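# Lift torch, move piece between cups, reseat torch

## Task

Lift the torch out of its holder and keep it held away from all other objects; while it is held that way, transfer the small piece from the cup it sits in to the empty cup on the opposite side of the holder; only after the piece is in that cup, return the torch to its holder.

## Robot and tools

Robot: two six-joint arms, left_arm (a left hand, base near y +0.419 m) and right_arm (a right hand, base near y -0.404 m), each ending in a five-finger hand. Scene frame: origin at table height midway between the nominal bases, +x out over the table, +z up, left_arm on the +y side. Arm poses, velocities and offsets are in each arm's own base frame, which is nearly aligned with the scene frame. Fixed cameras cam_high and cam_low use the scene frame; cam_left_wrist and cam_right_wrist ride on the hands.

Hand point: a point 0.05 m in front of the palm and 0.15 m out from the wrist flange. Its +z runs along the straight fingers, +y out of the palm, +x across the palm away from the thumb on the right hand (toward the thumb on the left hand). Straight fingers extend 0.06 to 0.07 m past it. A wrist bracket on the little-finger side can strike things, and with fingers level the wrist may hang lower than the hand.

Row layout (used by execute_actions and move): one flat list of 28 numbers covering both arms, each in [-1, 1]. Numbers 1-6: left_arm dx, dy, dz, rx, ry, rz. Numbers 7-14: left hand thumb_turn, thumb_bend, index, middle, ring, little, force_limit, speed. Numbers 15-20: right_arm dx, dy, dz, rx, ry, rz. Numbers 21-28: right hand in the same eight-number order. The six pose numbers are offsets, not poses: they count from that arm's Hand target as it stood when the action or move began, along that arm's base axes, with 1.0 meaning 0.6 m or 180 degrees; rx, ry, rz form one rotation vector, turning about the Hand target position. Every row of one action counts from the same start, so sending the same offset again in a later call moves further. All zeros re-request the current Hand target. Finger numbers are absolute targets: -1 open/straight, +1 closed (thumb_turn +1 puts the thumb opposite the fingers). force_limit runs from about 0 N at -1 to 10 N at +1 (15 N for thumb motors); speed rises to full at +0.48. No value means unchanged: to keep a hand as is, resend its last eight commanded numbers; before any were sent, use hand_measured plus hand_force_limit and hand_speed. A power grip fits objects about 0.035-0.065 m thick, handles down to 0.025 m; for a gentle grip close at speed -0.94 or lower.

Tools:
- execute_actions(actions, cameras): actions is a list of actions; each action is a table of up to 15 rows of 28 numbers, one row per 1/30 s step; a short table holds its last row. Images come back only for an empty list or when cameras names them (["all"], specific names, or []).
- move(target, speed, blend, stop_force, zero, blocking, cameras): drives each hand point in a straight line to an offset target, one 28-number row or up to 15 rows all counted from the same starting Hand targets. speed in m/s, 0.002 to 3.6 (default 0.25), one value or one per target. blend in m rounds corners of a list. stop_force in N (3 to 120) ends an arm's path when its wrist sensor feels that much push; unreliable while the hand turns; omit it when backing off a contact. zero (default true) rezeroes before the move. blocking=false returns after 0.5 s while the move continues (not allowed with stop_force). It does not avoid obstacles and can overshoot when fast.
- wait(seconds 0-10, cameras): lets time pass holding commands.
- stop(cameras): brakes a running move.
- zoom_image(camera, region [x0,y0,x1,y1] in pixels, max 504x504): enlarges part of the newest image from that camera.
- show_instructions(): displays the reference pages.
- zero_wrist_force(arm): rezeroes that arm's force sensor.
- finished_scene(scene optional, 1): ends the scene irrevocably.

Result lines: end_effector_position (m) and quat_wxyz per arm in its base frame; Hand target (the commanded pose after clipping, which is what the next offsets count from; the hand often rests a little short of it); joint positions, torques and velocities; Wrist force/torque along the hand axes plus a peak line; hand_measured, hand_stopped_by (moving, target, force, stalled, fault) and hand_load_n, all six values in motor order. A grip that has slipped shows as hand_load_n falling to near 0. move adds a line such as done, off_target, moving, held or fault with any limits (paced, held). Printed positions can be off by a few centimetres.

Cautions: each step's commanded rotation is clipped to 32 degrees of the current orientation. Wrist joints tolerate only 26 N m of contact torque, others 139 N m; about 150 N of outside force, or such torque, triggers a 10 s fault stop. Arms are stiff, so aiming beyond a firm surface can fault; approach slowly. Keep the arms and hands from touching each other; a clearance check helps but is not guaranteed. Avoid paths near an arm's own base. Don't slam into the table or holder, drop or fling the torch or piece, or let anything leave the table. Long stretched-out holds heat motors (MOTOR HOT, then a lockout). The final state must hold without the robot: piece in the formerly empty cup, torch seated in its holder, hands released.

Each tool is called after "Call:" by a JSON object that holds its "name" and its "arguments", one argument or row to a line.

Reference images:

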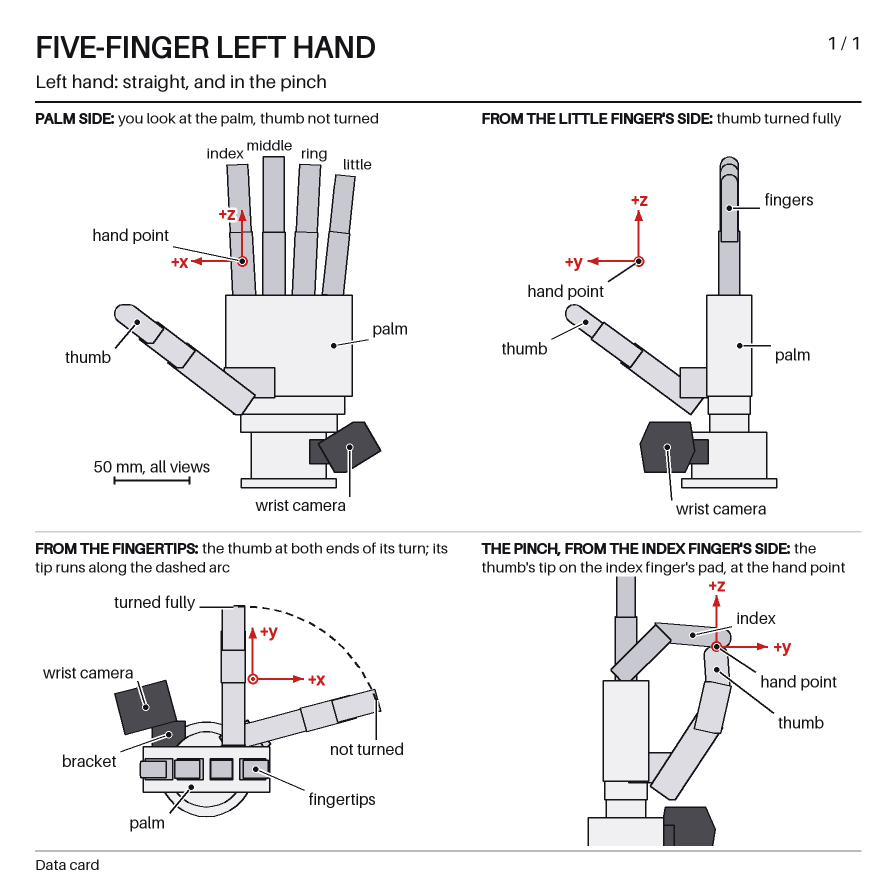

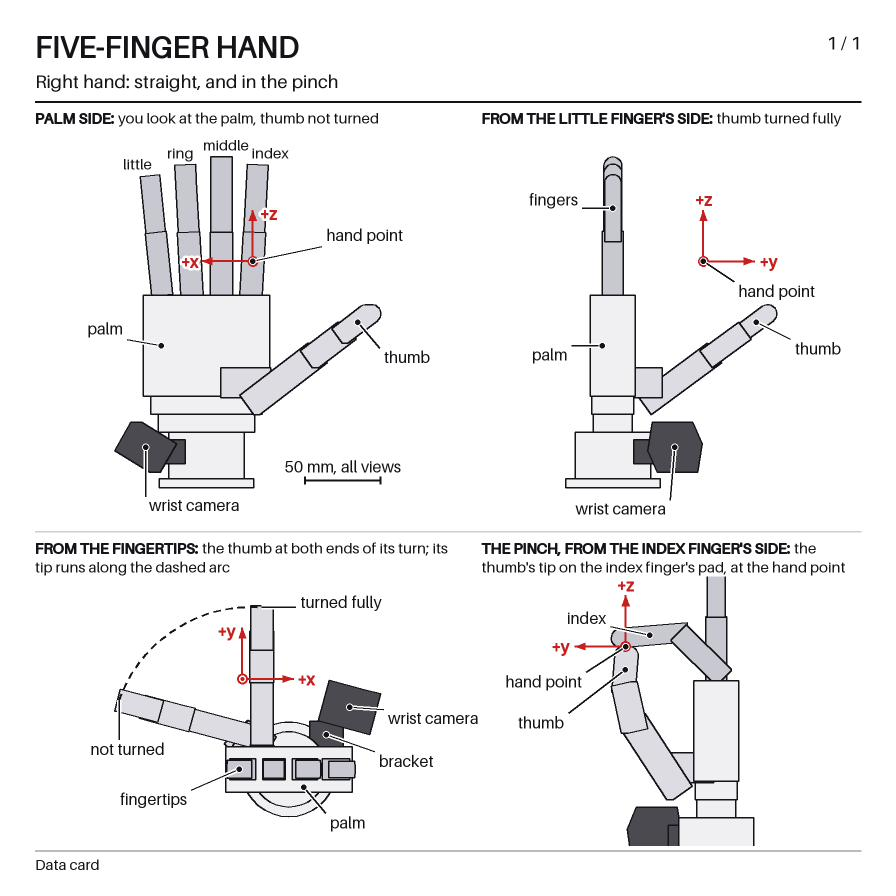

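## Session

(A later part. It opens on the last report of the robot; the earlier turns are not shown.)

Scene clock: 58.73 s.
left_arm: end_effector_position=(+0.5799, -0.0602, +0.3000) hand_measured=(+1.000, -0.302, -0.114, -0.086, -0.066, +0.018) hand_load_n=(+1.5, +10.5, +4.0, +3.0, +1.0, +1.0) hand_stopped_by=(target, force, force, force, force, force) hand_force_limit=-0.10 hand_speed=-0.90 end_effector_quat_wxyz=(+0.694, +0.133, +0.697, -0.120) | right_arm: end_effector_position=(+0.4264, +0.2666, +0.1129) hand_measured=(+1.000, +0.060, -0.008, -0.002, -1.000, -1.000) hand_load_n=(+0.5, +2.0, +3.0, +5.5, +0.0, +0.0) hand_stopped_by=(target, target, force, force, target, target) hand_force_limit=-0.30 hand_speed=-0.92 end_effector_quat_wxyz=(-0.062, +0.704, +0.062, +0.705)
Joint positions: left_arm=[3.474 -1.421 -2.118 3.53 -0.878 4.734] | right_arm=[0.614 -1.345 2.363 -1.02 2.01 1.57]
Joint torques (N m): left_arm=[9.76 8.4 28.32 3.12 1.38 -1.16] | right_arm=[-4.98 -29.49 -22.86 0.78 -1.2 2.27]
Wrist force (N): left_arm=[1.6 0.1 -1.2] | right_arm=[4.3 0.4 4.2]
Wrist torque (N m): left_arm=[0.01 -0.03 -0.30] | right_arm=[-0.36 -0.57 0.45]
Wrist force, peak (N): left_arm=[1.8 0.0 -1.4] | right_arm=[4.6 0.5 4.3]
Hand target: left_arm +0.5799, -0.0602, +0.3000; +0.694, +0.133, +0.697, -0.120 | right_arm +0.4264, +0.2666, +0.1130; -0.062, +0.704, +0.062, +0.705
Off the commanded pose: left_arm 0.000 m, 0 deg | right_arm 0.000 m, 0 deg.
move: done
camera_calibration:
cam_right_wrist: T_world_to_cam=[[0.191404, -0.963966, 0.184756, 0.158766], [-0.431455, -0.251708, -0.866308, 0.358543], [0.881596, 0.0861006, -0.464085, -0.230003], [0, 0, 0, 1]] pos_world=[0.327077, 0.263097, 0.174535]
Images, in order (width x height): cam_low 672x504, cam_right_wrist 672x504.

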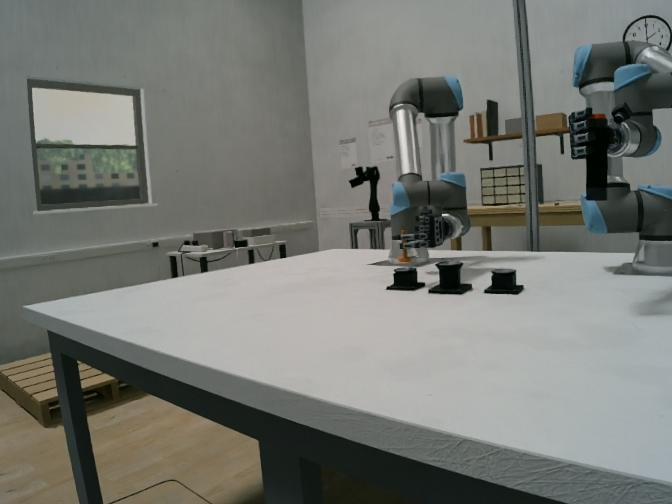

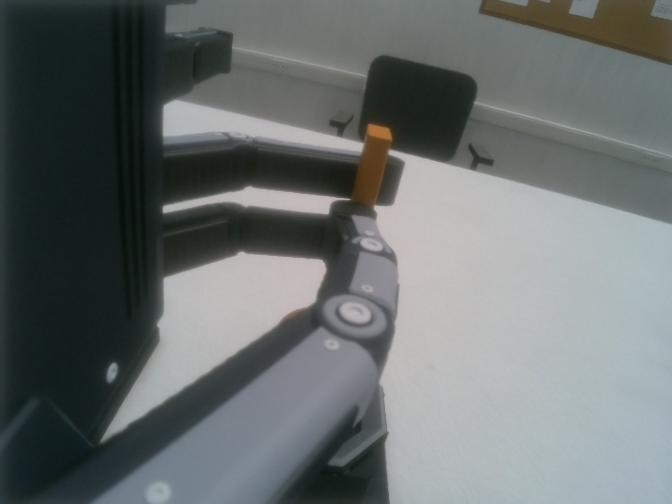

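Call:
{"name": "move", "arguments": {
  "target": [
    [0,0,0,0,0,0,1,0.55,0.6,0.6,0.6,0.6,-0.1,-0.9,0,0,0.0617,0,0,0,1,0.06,0.35,0.35,-1,-1,-0.3,-0.92],
    [0,0,0,0,0,0,1,0.55,0.6,0.6,0.6,0.6,-0.1,-0.9,-0.0643,0.4233,0.0617,0,0,0,1,0.06,0.35,0.35,-1,-1,-0.3,-0.92],
    [0,0,0,0,0,0,1,0.55,0.6,0.6,0.6,0.6,-0.1,-0.9,-0.0643,0.4233,0.02,0,0,0,1,0.06,0.35,0.35,-1,-1,-0.3,-0.92]
  ],
  "cameras": ["all"],
  "speed": 0.12,
  "blend": 0.015
}}

Call:
{"name": "zoom_image", "arguments": {
  "camera": "cam_low",
  "region": [450, 180, 570, 310]
}}

Call:
{"name": "zoom_image", "arguments": {
  "camera": "cam_high",
  "region": [340, 110, 440, 210]
}}

Scene clock: 63.50 s.
left_arm: end_effector_position=(+0.5799, -0.0602, +0.3000) hand_measured=(+1.000, -0.302, -0.114, -0.086, -0.066, +0.018) hand_load_n=(+1.5, +10.5, +4.0, +3.0, +1.0, +1.0) hand_stopped_by=(target, force, force, force, force, force) hand_force_limit=-0.10 hand_speed=-0.90 end_effector_quat_wxyz=(+0.694, +0.133, +0.697, -0.120) | right_arm: end_effector_position=(+0.3878, +0.5205, +0.1251) hand_measured=(+1.000, +0.060, -0.008, -0.002, -1.000, -1.000) hand_load_n=(+0.0, +2.0, +3.0, +6.0, +0.0, -0.5) hand_stopped_by=(target, target, force, force, target, target) hand_force_limit=-0.30 hand_speed=-0.92 end_effector_quat_wxyz=(-0.062, +0.704, +0.061, +0.705)
Joint positions: left_arm=[3.474 -1.421 -2.118 3.53 -0.878 4.734] | right_arm=[1.088 -0.971 1.688 -0.721 2.484 1.569]
Joint torques (N m): left_arm=[9.57 7.34 28.35 3.06 1.56 -1.1] | right_arm=[8.61 -34.38 -27.03 -2.86 1.56 -2.37]
Wrist force (N): left_arm=[1.9 0.5 -0.9] | right_arm=[4.3 0.0 4.3]
Wrist torque (N m): left_arm=[0.06 -0.06 -0.29] | right_arm=[-0.38 -0.57 0.22]
Wrist force, peak (N): left_arm=[1.9 0.0 -1.4] | right_arm=[4.7 -0.2 4.6]
Hand target: left_arm +0.5799, -0.0602, +0.3000; +0.694, +0.133, +0.697, -0.120 | right_arm +0.3878, +0.5206, +0.1250; -0.062, +0.704, +0.062, +0.705
Off the commanded pose: left_arm 0.000 m, 0 deg | right_arm 0.000 m, 0 deg.
move: done; blend cut to 0.0125 m at target 2
camera_calibration:
cam_left_wrist: T_world_to_cam=[[-0.308491, -0.897741, -0.314473, 0.223115], [-0.405392, 0.423151, -0.810309, 0.503939], [0.860518, -0.122488, -0.494475, -0.239846], [0, 0, 0, 1]] pos_world=[0.479514, -0.0423215, 0.359912]
cam_right_wrist: T_world_to_cam=[[0.191404, -0.964006, 0.184545, 0.408711], [-0.431468, -0.25152, -0.866356, 0.416282], [0.881589, 0.0861987, -0.46408, -0.212223], [0, 0, 0, 1]] pos_world=[0.288477, 0.516996, 0.186734]

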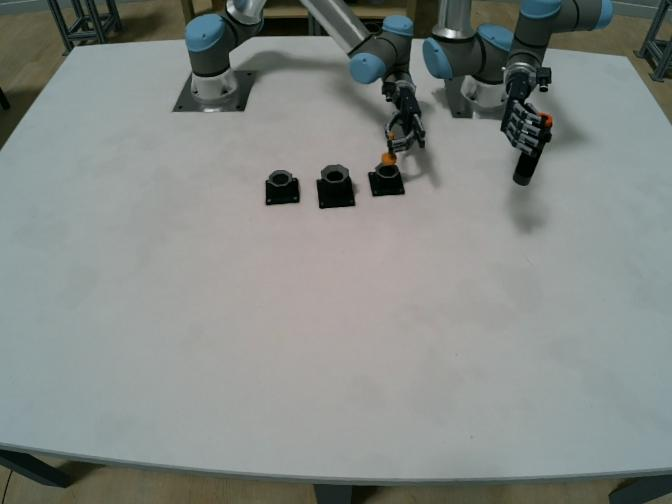

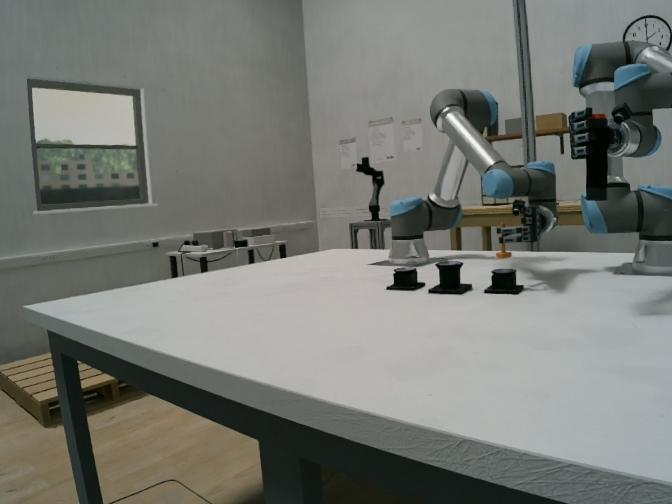

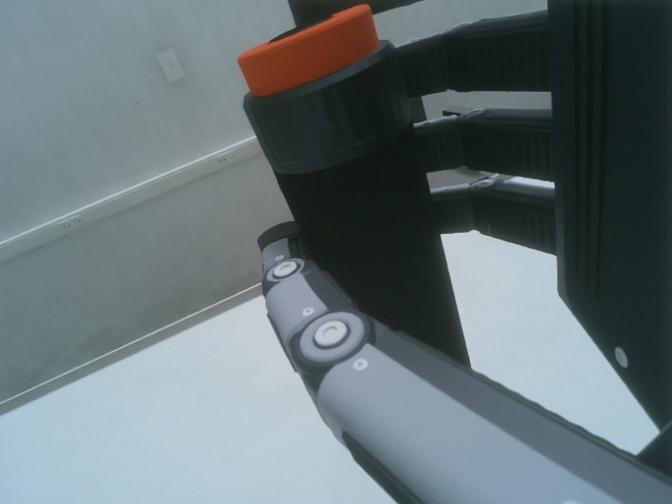

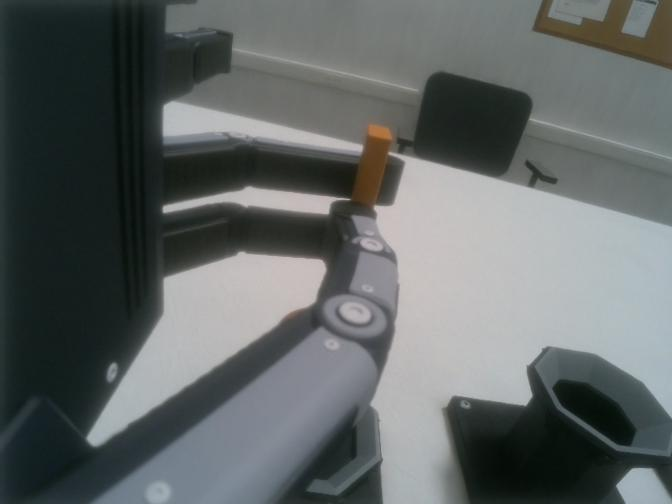

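Scaled by 3.877 from the camera's 672x504 image, which has a finer 960x720 frame.

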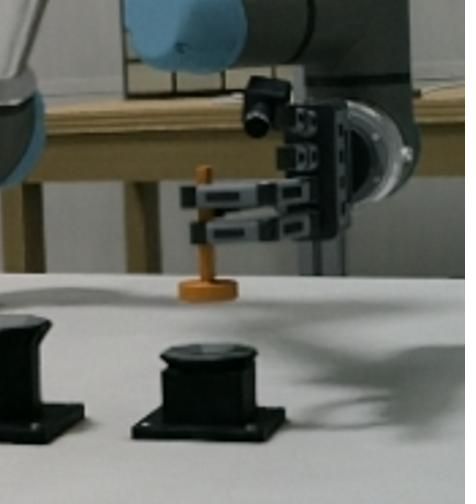

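Scaled by 5.040 from the camera's 672x504 image, which has a finer 960x720 frame.

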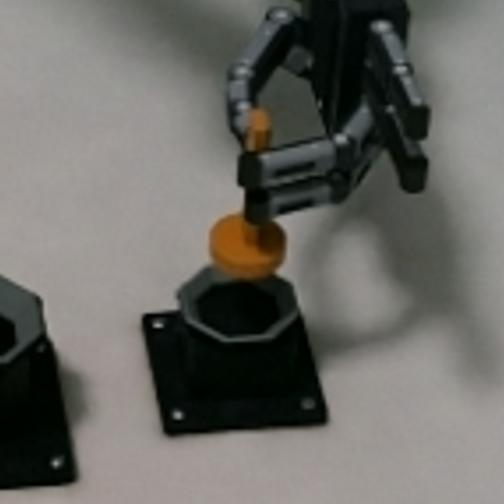

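Call:
{"name": "move", "arguments": {
  "target": [0,0,0,0,0,0,1,0.55,0.6,0.6,0.6,0.6,-0.1,-0.9,-0.0015,-0.0012,-0.069,0,0,0,1,0.06,0.35,0.35,-1,-1,-0.3,-0.92],
  "cameras": ["cam_low","cam_high","cam_right_wrist"],
  "speed": 0.04,
  "stop_force": 4
}}

Call:
{"name": "zoom_image", "arguments": {
  "camera": "cam_low",
  "region": [450, 180, 570, 310]
}}

Call:
{"name": "zoom_image", "arguments": {
  "camera": "cam_high",
  "region": [340, 110, 440, 210]
}}

Scene clock: 67.13 s.
left_arm: end_effector_position=(+0.5799, -0.0602, +0.3000) hand_measured=(+1.000, -0.302, -0.114, -0.086, -0.066, +0.018) hand_load_n=(+1.0, +10.5, +4.5, +3.0, +1.0, +1.0) hand_stopped_by=(target, force, force, force, force, force) hand_force_limit=-0.10 hand_speed=-0.90 end_effector_quat_wxyz=(+0.694, +0.133, +0.697, -0.120) | right_arm: end_effector_position=(+0.3869, +0.5199, +0.0836) hand_measured=(+1.000, +0.060, -0.008, -0.002, -1.000, -1.000) hand_load_n=(-0.5, +2.0, +3.0, +6.0, +0.0, +0.0) hand_stopped_by=(target, target, force, force, target, target) hand_force_limit=-0.30 hand_speed=-0.92 end_effector_quat_wxyz=(-0.062, +0.704, +0.062, +0.705)
Joint positions: left_arm=[3.474 -1.421 -2.118 3.53 -0.878 4.734] | right_arm=[1.089 -0.904 1.709 -0.808 2.485 1.569]
Joint torques (N m): left_arm=[8.24 8.83 28.17 3.17 1.54 -1.02] | right_arm=[8.17 -34.09 -7.67 -2.67 1.47 -2.33]
Wrist force (N): left_arm=[1.7 -0.1 -1.3] | right_arm=[7.4 0.1 4.4]
Wrist torque (N m): left_arm=[-0.01 -0.03 -0.28] | right_arm=[-0.36 -0.58 0.24]
Wrist force, peak (N): left_arm=[1.8 0.3 -1.3] | right_arm=[7.4 0.0 4.6]
Hand target: left_arm +0.5799, -0.0602, +0.3000; +0.694, +0.133, +0.697, -0.120 | right_arm +0.3869, +0.5199, +0.0836; -0.062, +0.704, +0.062, +0.705
Off the commanded pose: left_arm 0.000 m, 0 deg | right_arm 0.000 m, 0 deg.
move: done
camera_calibration:
cam_right_wrist: T_world_to_cam=[[0.191404, -0.963966, 0.184756, 0.415913], [-0.431455, -0.251708, -0.866308, 0.379876], [0.881596, 0.0861006, -0.464085, -0.230587], [0, 0, 0, 1]] pos_world=[0.287577, 0.516397, 0.145235]
Images, in order (width x height): cam_high 672x504, cam_low 672x504, cam_right_wrist 672x504.

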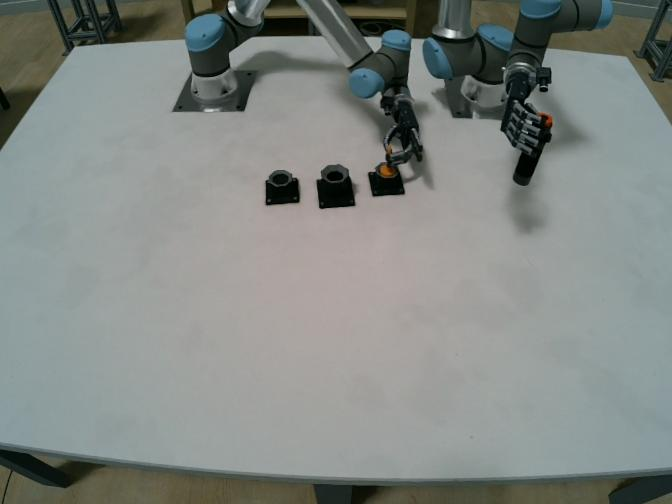

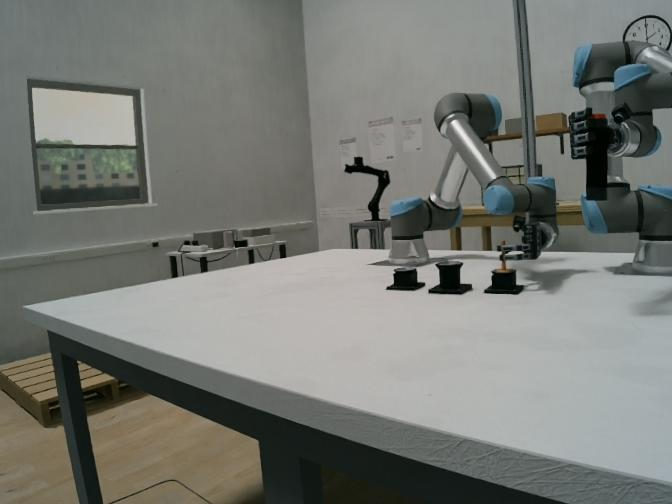

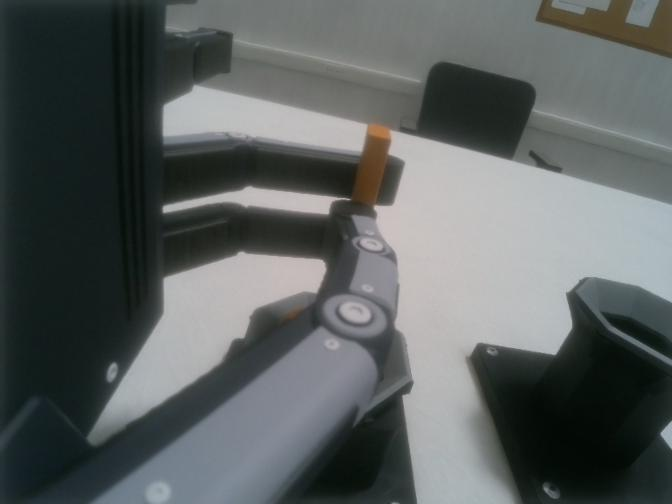

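Scaled by 3.877 from the camera's 672x504 image, which has a finer 960x720 frame.

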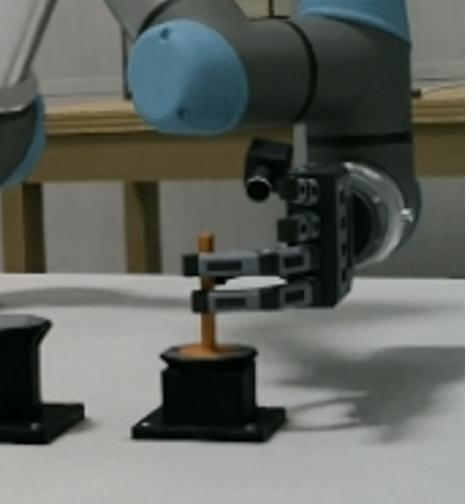

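Scaled by 5.040 from the camera's 672x504 image, which has a finer 960x720 frame.

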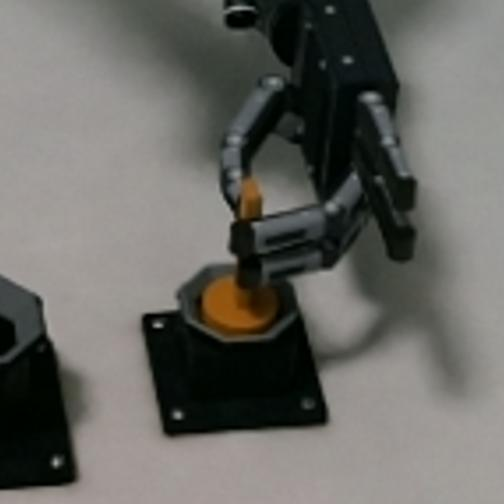

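Call:
{"name": "move", "arguments": {
  "target": [
    [0,0,0,0,0,0,1,0.55,0.6,0.6,0.6,0.6,-0.1,-0.9,0,0,0,0,0,0,1,0.06,-0.2,-0.2,-1,-1,-0.3,-0.7],
    [0,0,0,0,0,0,1,0.55,0.6,0.6,0.6,0.6,-0.1,-0.9,-0.0098,-0.0017,0,0,0,0,1,0.06,-0.2,-0.2,-1,-1,-0.3,-0.7],
    [0,0,0,0,0,0,1,0.55,0.6,0.6,0.6,0.6,-0.1,-0.9,-0.0098,-0.0017,0,0,0,0,1,-1,-1,-1,-1,-1,-0.3,-0.3]
  ],
  "cameras": ["cam_low","cam_high","cam_right_wrist"],
  "speed": 0.03
}}

Call:
{"name": "zoom_image", "arguments": {
  "camera": "cam_low",
  "region": [450, 180, 570, 310]
}}

Call:
{"name": "zoom_image", "arguments": {
  "camera": "cam_high",
  "region": [340, 110, 440, 210]
}}

Scene clock: 70.37 s.
left_arm: end_effector_position=(+0.5799, -0.0602, +0.3000) hand_measured=(+1.000, -0.302, -0.114, -0.086, -0.066, +0.018) hand_load_n=(+1.5, +10.5, +4.5, +3.0, +1.5, +1.0) hand_stopped_by=(target, force, force, force, force, force) hand_force_limit=-0.10 hand_speed=-0.90 end_effector_quat_wxyz=(+0.694, +0.133, +0.697, -0.120) | right_arm: end_effector_position=(+0.3810, +0.5188, +0.0836) hand_measured=(+1.000, -1.000, -1.000, -1.000, -1.000, -1.000) hand_load_n=(+0.5, +0.0, +0.0, +0.0, +0.0, +0.0) hand_stopped_by=(target, target, target, target, target, target) hand_force_limit=-0.30 hand_speed=-0.30 end_effector_quat_wxyz=(-0.062, +0.704, +0.062, +0.705)
Joint positions: left_arm=[3.474 -1.421 -2.118 3.53 -0.878 4.734] | right_arm=[1.097 -0.908 1.717 -0.812 2.494 1.569]
Joint torques (N m): left_arm=[9.13 7.68 28.77 3.33 1.4 -0.99] | right_arm=[8.25 -49.87 -9.78 -2.71 1.38 -2.3]
Wrist force (N): left_arm=[1.9 -0.1 -1.0] | right_arm=[4.8 0.6 4.6]
Wrist torque (N m): left_arm=[-0.02 -0.07 -0.27] | right_arm=[-0.33 -0.61 0.23]
Wrist force, peak (N): left_arm=[1.9 0.4 -1.3] | right_arm=[7.7 0.2 4.4]
Hand target: left_arm +0.5799, -0.0602, +0.3000; +0.694, +0.133, +0.697, -0.120 | right_arm +0.3810, +0.5188, +0.0836; -0.062, +0.704, +0.062, +0.705
Off the commanded pose: left_arm 0.000 m, 0 deg | right_arm 0.000 m, 0 deg.
move: done
camera_calibration:
cam_right_wrist: T_world_to_cam=[[0.191404, -0.963966, 0.184756, 0.415963], [-0.431455, -0.251708, -0.866308, 0.377096], [0.881596, 0.0861006, -0.464085, -0.225379], [0, 0, 0, 1]] pos_world=[0.281777, 0.515297, 0.145235]
Images, in order (width x height): cam_high 672x504, cam_low 672x504, cam_right_wrist 672x504.

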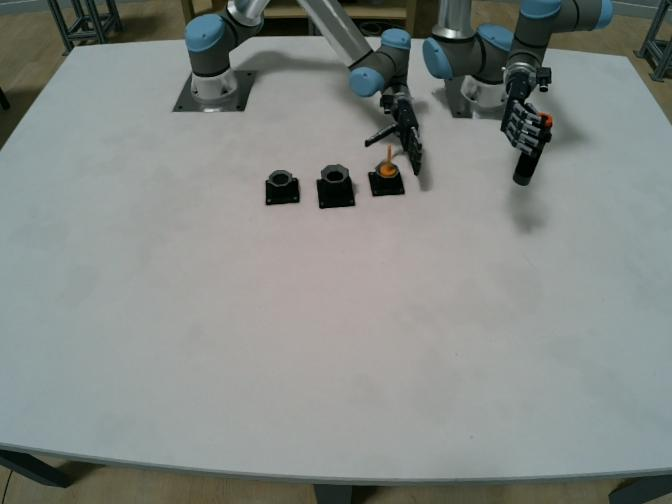

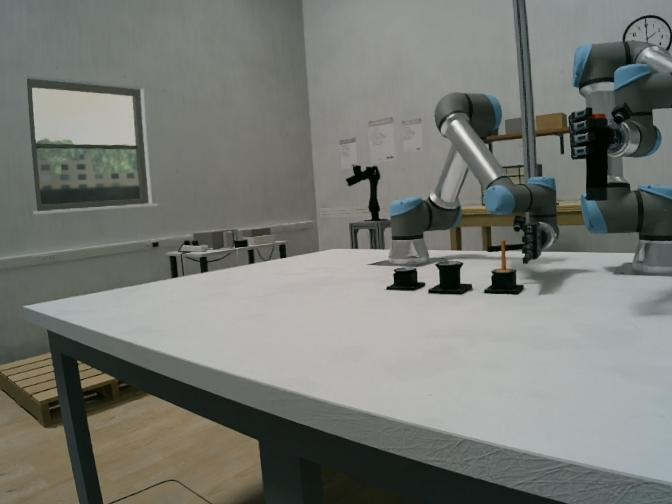

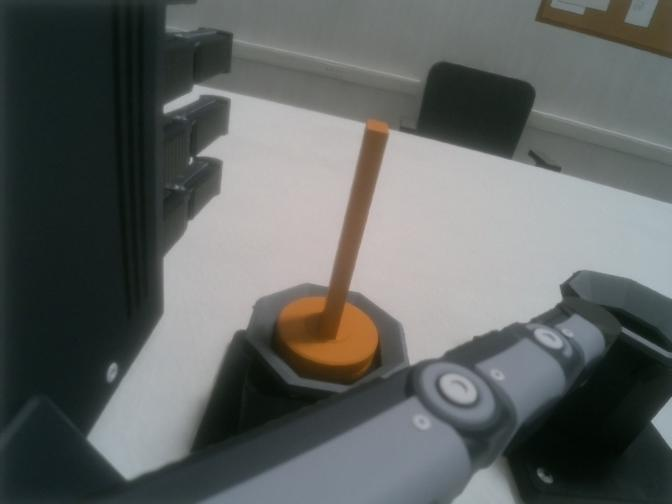

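Scaled by 3.877 from the camera's 672x504 image, which has a finer 960x720 frame.

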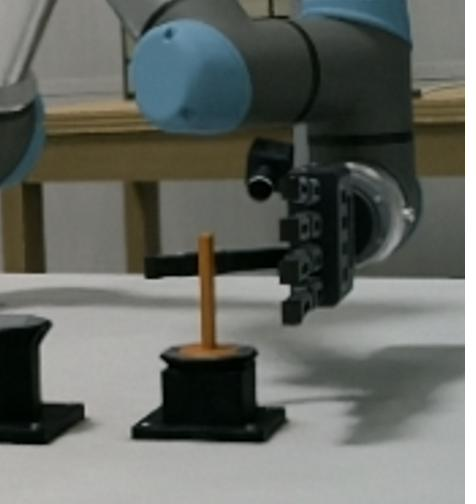

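Scaled by 5.040 from the camera's 672x504 image, which has a finer 960x720 frame.

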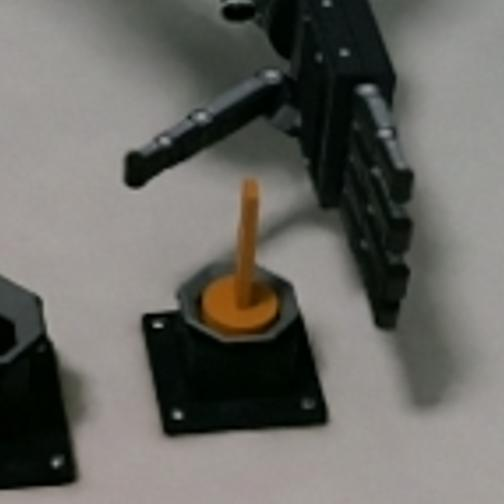

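Call:
{"name": "zoom_image", "arguments": {
  "camera": "cam_right_wrist",
  "region": [220, 100, 480, 440]
}}

Scaled by 1.482 from the camera's 672x504 image, which has a finer 960x720 frame.

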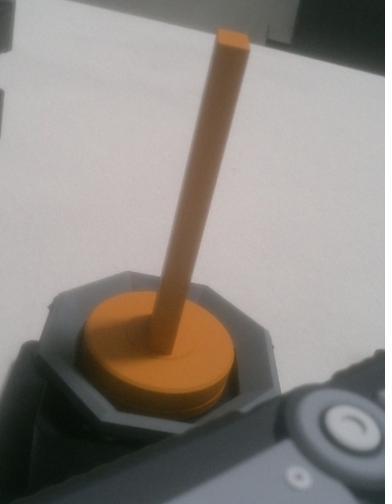

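Call:
{"name": "move", "arguments": {
  "target": [
    [0,0,0,0,0,0,1,0.55,0.6,0.6,0.6,0.6,-0.1,-0.9,0,0,0.2,0,0,0,1,-1,-1,-1,-1,-1,-0.3,-0.3],
    [0,0,0,0,0,0,1,0.55,0.6,0.6,0.6,0.6,-0.1,-0.9,0.115,-0.448,0.283,0,0,0,1,-1,-1,-1,-1,-1,-0.3,-0.3],
    [-0.254,-0.617,-0.017,0,0,0,1,0.55,0.6,0.6,0.6,0.6,-0.1,-0.9,0.282,-0.831,0.333,0,0,0,1,-1,-1,-1,-1,-1,-0.3,-0.3]
  ],
  "cameras": ["all"],
  "speed": [0.1,0.22,0.22],
  "blend": 0.03
}}

Call:
{"name": "zoom_image", "arguments": {
  "camera": "cam_low",
  "region": [380, 140, 550, 310]
}}

Call:
{"name": "zoom_image", "arguments": {
  "camera": "cam_high",
  "region": [260, 50, 420, 220]
}}

Scene clock: 76.73 s.
left_arm: end_effector_position=(+0.4275, -0.4303, +0.2898) hand_measured=(+1.000, -0.302, -0.114, -0.086, -0.066, +0.018) hand_load_n=(+1.5, +10.5, +4.0, +3.0, +1.0, +1.0) hand_stopped_by=(target, force, force, force, force, force) hand_force_limit=-0.10 hand_speed=-0.90 end_effector_quat_wxyz=(+0.694, +0.133, +0.697, -0.121) | right_arm: end_effector_position=(+0.5502, +0.0203, +0.2834) hand_measured=(+1.000, -1.000, -1.000, -1.000, -1.000, -1.000) hand_load_n=(+0.5, +0.0, +0.0, +0.0, +0.0, +0.0) hand_stopped_by=(target, target, target, target, target, target) hand_force_limit=-0.30 hand_speed=-0.30 end_effector_quat_wxyz=(-0.062, +0.704, +0.061, +0.705)
Joint positions: left_arm=[2.29 -1.706 -1.863 3.562 -2.062 4.725] | right_arm=[-0.345 -1.791 2.222 -0.433 1.051 1.572]
Joint torques (N m): left_arm=[-10.62 22.1 27.46 -0.55 -1.45 -1.23] | right_arm=[-6.14 -3.13 -30.63 0.98 -1.97 2.35]
Wrist force (N): left_arm=[1.6 0.3 -0.8] | right_arm=[4.6 0.5 4.2]
Wrist torque (N m): left_arm=[0.01 -0.04 -0.24] | right_arm=[-0.32 -0.56 0.25]
Wrist force, peak (N): left_arm=[2.1 -1.2 -1.0] | right_arm=[5.0 0.3 4.6]
Hand target: left_arm +0.4275, -0.4304, +0.2898; +0.694, +0.133, +0.697, -0.120 | right_arm +0.5502, +0.0202, +0.2834; -0.062, +0.704, +0.062, +0.705
Off the commanded pose: left_arm 0.000 m, 0 deg | right_arm 0.000 m, 0 deg.
move: done
camera_calibration:
cam_left_wrist: T_world_to_cam=[[-0.308581, -0.897717, -0.314455, -0.159327], [-0.405345, 0.423175, -0.81032, 0.590499], [0.860507, -0.122586, -0.494469, -0.159119], [0, 0, 0, 1]] pos_world=[0.327114, -0.412421, 0.349712]
cam_right_wrist: T_world_to_cam=[[0.191404, -0.963966, 0.184756, -0.133855], [-0.431455, -0.251708, -0.866308, 0.497667], [0.881596, 0.0861006, -0.464085, -0.238812], [0, 0, 0, 1]] pos_world=[0.450877, 0.016797, 0.345035]

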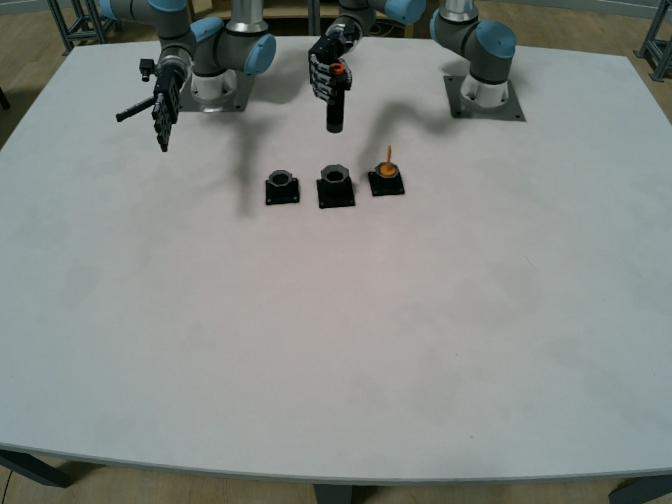

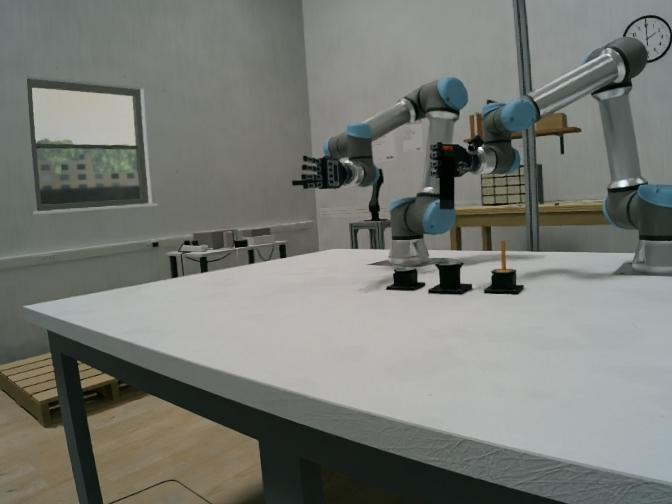

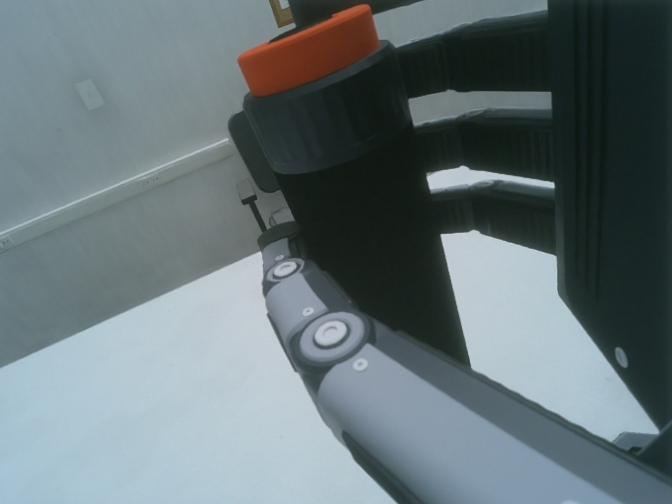

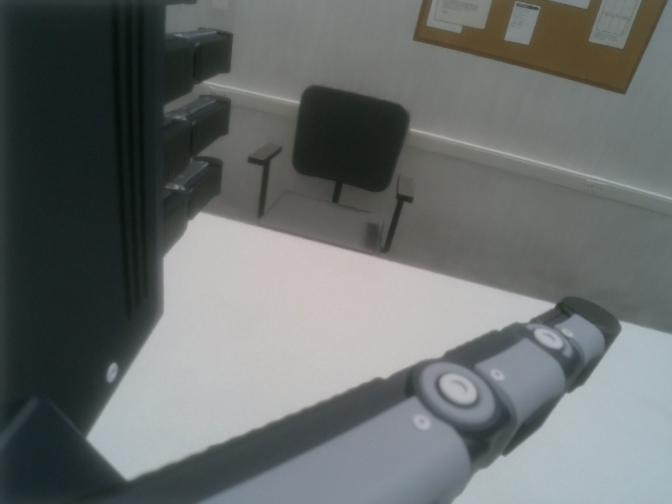

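Scaled by 2.965 from the camera's 672x504 image, which has a finer 960x720 frame.

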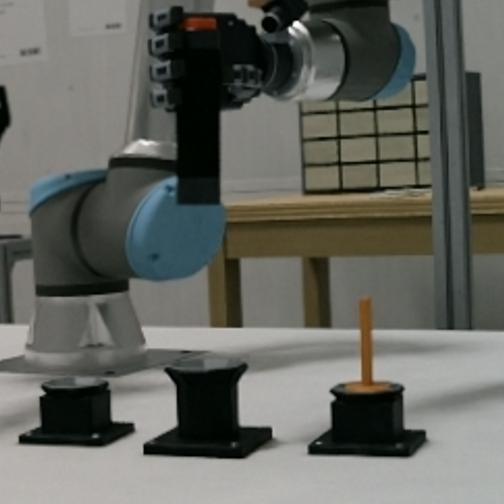

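Scaled by 2.965 from the camera's 672x504 image, which has a finer 960x720 frame.

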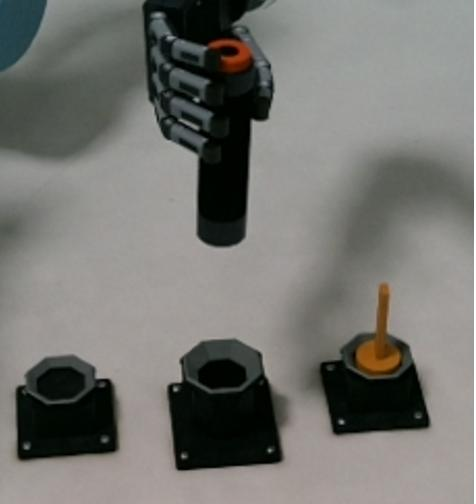

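Call:
{"name": "move", "arguments": {
  "target": [0,0,-0.2,0,0,0,1,0.55,0.6,0.6,0.6,0.6,-0.1,-0.9,0,0,0,0,0,0,1,-1,-1,-1,-1,-1,-0.3,-0.3],
  "cameras": ["cam_low","cam_high","cam_left_wrist"],
  "speed": 0.12
}}

Call:
{"name": "zoom_image", "arguments": {
  "camera": "cam_low",
  "region": [400, 180, 530, 310]
}}

Call:
{"name": "zoom_image", "arguments": {
  "camera": "cam_high",
  "region": [280, 110, 400, 220]
}}

Scene clock: 78.80 s.
left_arm: end_effector_position=(+0.4274, -0.4304, +0.1699) hand_measured=(+1.000, -0.302, -0.114, -0.086, -0.066, +0.018) hand_load_n=(+1.0, +10.5, +4.5, +3.0, +1.5, +1.0) hand_stopped_by=(target, force, force, force, force, force) hand_force_limit=-0.10 hand_speed=-0.90 end_effector_quat_wxyz=(+0.694, +0.133, +0.697, -0.121) | right_arm: end_effector_position=(+0.5502, +0.0202, +0.2834) hand_measured=(+1.000, -1.000, -1.000, -1.000, -1.000, -1.000) hand_load_n=(+0.5, +0.0, -0.5, +0.0, +0.0, +0.0) hand_stopped_by=(target, target, target, target, target, target) hand_force_limit=-0.30 hand_speed=-0.30 end_effector_quat_wxyz=(-0.062, +0.704, +0.062, +0.705)
Joint positions: left_arm=[2.29 -1.875 -2.016 3.883 -2.063 4.725] | right_arm=[-0.346 -1.791 2.222 -0.433 1.051 1.572]
Joint torques (N m): left_arm=[8.17 27.15 10.41 3.59 1.48 1.09] | right_arm=[-6.68 -2.53 -30.57 0.94 -1.8 2.41]
Wrist force (N): left_arm=[1.9 0.1 -1.0] | right_arm=[4.4 0.4 4.4]
Wrist torque (N m): left_arm=[0.00 -0.08 -0.30] | right_arm=[-0.34 -0.54 0.23]
Wrist force, peak (N): left_arm=[2.4 0.0 -0.8] | right_arm=[4.6 0.3 4.5]
Hand target: left_arm +0.4275, -0.4304, +0.1698; +0.694, +0.133, +0.697, -0.120 | right_arm +0.5502, +0.0202, +0.2834; -0.062, +0.704, +0.062, +0.705
Off the commanded pose: left_arm 0.000 m, 0 deg | right_arm 0.000 m, 0 deg.
move: done
camera_calibration:
cam_left_wrist: T_world_to_cam=[[-0.308569, -0.89773, -0.31443, -0.197225], [-0.405355, 0.423147, -0.81033, 0.493461], [0.860507, -0.122587, -0.494469, -0.218295], [0, 0, 0, 1]] pos_world=[0.327014, -0.412621, 0.229912]
Images, in order (width x height): cam_high 672x504, cam_low 672x504, cam_left_wrist 672x504.

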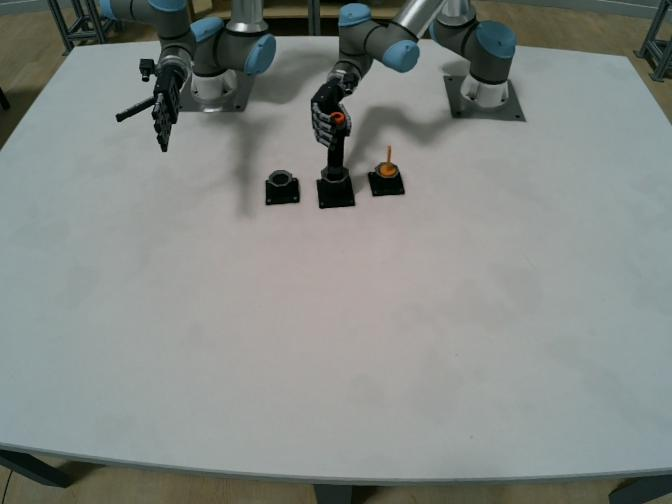

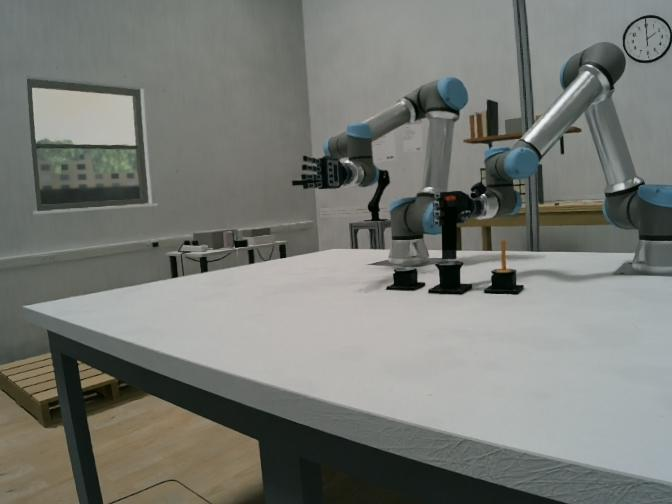

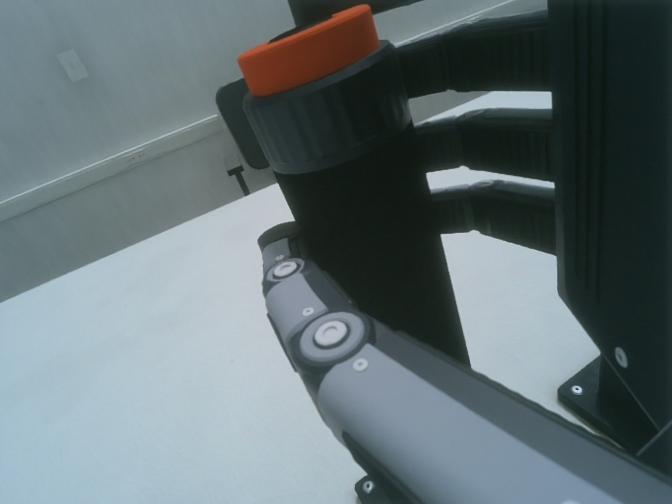

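Scaled by 3.877 from the camera's 672x504 image, which has a finer 960x720 frame.

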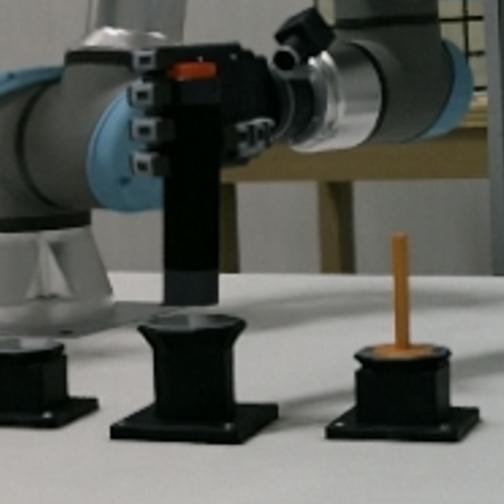

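Scaled by 4.200 from the camera's 672x504 image, which has a finer 960x720 frame.

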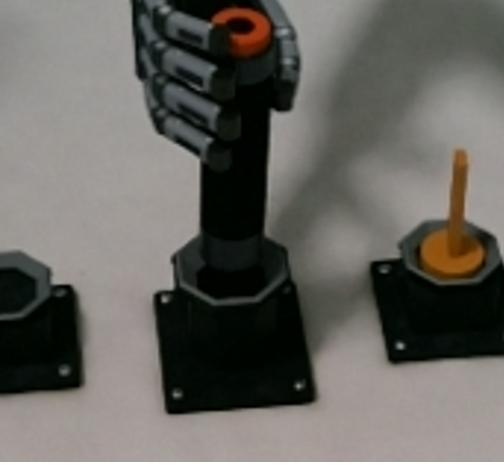

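Call:
{"name": "move", "arguments": {
  "target": [0,0,-0.116,0,0,0,1,0.55,0.6,0.6,0.6,0.6,-0.1,-0.9,0,0,0,0,0,0,1,-1,-1,-1,-1,-1,-0.3,-0.3],
  "cameras": ["cam_low","cam_high","cam_left_wrist"],
  "speed": 0.035,
  "stop_force": 8
}}

Call:
{"name": "zoom_image", "arguments": {
  "camera": "cam_low",
  "region": [400, 180, 530, 310]
}}

Scene clock: 82.27 s.
left_arm: end_effector_position=(+0.4275, -0.4304, +0.1002) hand_measured=(+1.000, -0.302, -0.114, -0.086, -0.066, +0.018) hand_load_n=(+1.5, +9.0, +6.5, +4.0, +1.5, +0.5) hand_stopped_by=(target, force, force, force, force, force) hand_force_limit=-0.10 hand_speed=-0.90 end_effector_quat_wxyz=(+0.694, +0.133, +0.697, -0.120) | right_arm: end_effector_position=(+0.5502, +0.0202, +0.2834) hand_measured=(+1.000, -1.000, -1.000, -1.000, -1.000, -1.000) hand_load_n=(+0.0, +0.0, +0.0, +0.0, +0.0, +0.0) hand_stopped_by=(target, target, target, target, target, target) hand_force_limit=-0.30 hand_speed=-0.30 end_effector_quat_wxyz=(-0.062, +0.704, +0.062, +0.705)
Joint positions: left_arm=[2.29 -2.012 -2.064 4.069 -2.063 4.725] | right_arm=[-0.346 -1.791 2.222 -0.433 1.051 1.572]
Joint torques (N m): left_arm=[9.02 23.48 1.82 1.68 -1.58 0.96] | right_arm=[-6.3 -2.76 -30.5 0.87 -1.81 2.27]
Wrist force (N): left_arm=[-4.0 -2.7 3.1] | right_arm=[4.4 0.2 4.4]
Wrist torque (N m): left_arm=[-0.08 -0.21 -0.36] | right_arm=[-0.37 -0.53 0.22]
Wrist force, peak (N): left_arm=[-4.1 -2.6 3.5] | right_arm=[4.8 0.3 4.4]
Hand target: left_arm +0.4275, -0.4304, +0.1002; +0.694, +0.133, +0.697, -0.120 | right_arm +0.5502, +0.0202, +0.2834; -0.062, +0.704, +0.062, +0.705
Off the commanded pose: left_arm 0.000 m, 0 deg | right_arm 0.000 m, 0 deg.
move: done
camera_calibration:
cam_left_wrist: T_world_to_cam=[[-0.308491, -0.897741, -0.314473, -0.219043], [-0.405392, 0.423151, -0.810309, 0.43699], [0.860518, -0.122488, -0.494475, -0.252795], [0, 0, 0, 1]] pos_world=[0.327114, -0.412521, 0.160212]
Images, in order (width x height): cam_high 672x504, cam_low 672x504, cam_left_wrist 672x504.

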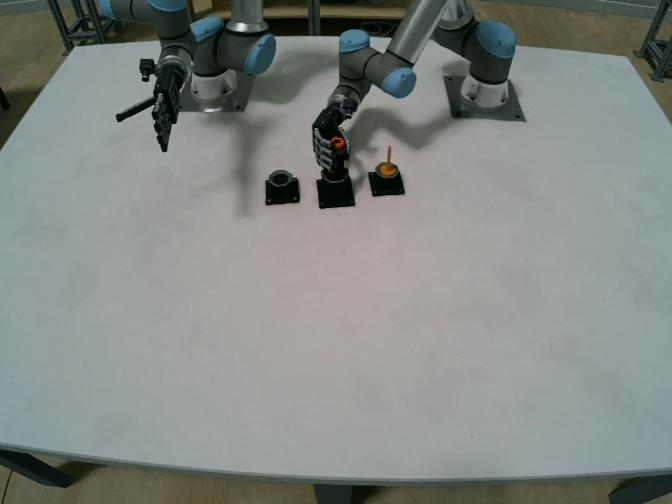

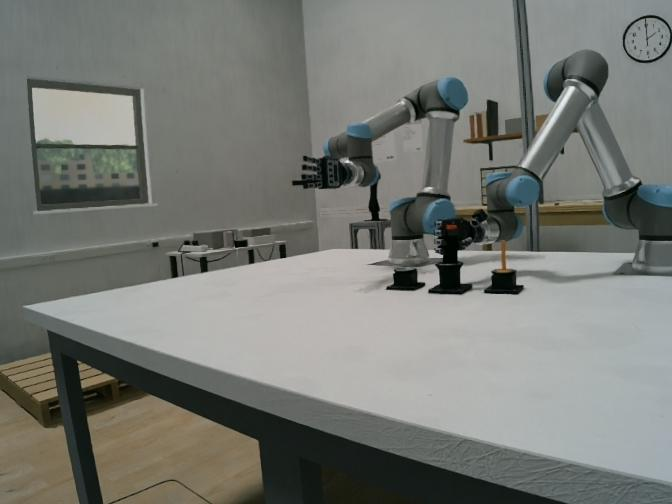

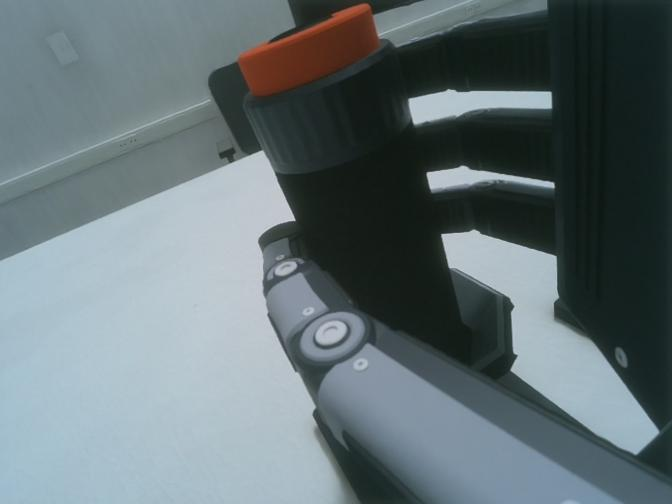

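Scaled by 3.877 from the camera's 672x504 image, which has a finer 960x720 frame.

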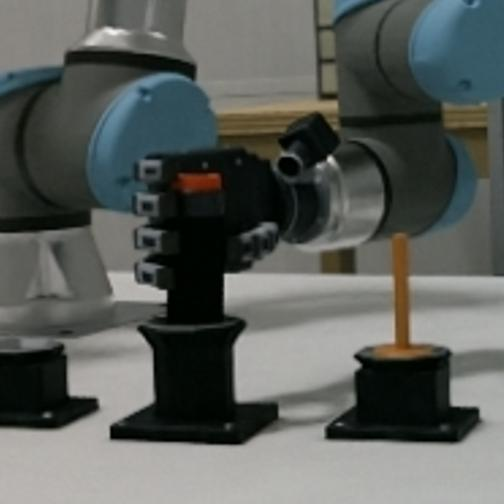

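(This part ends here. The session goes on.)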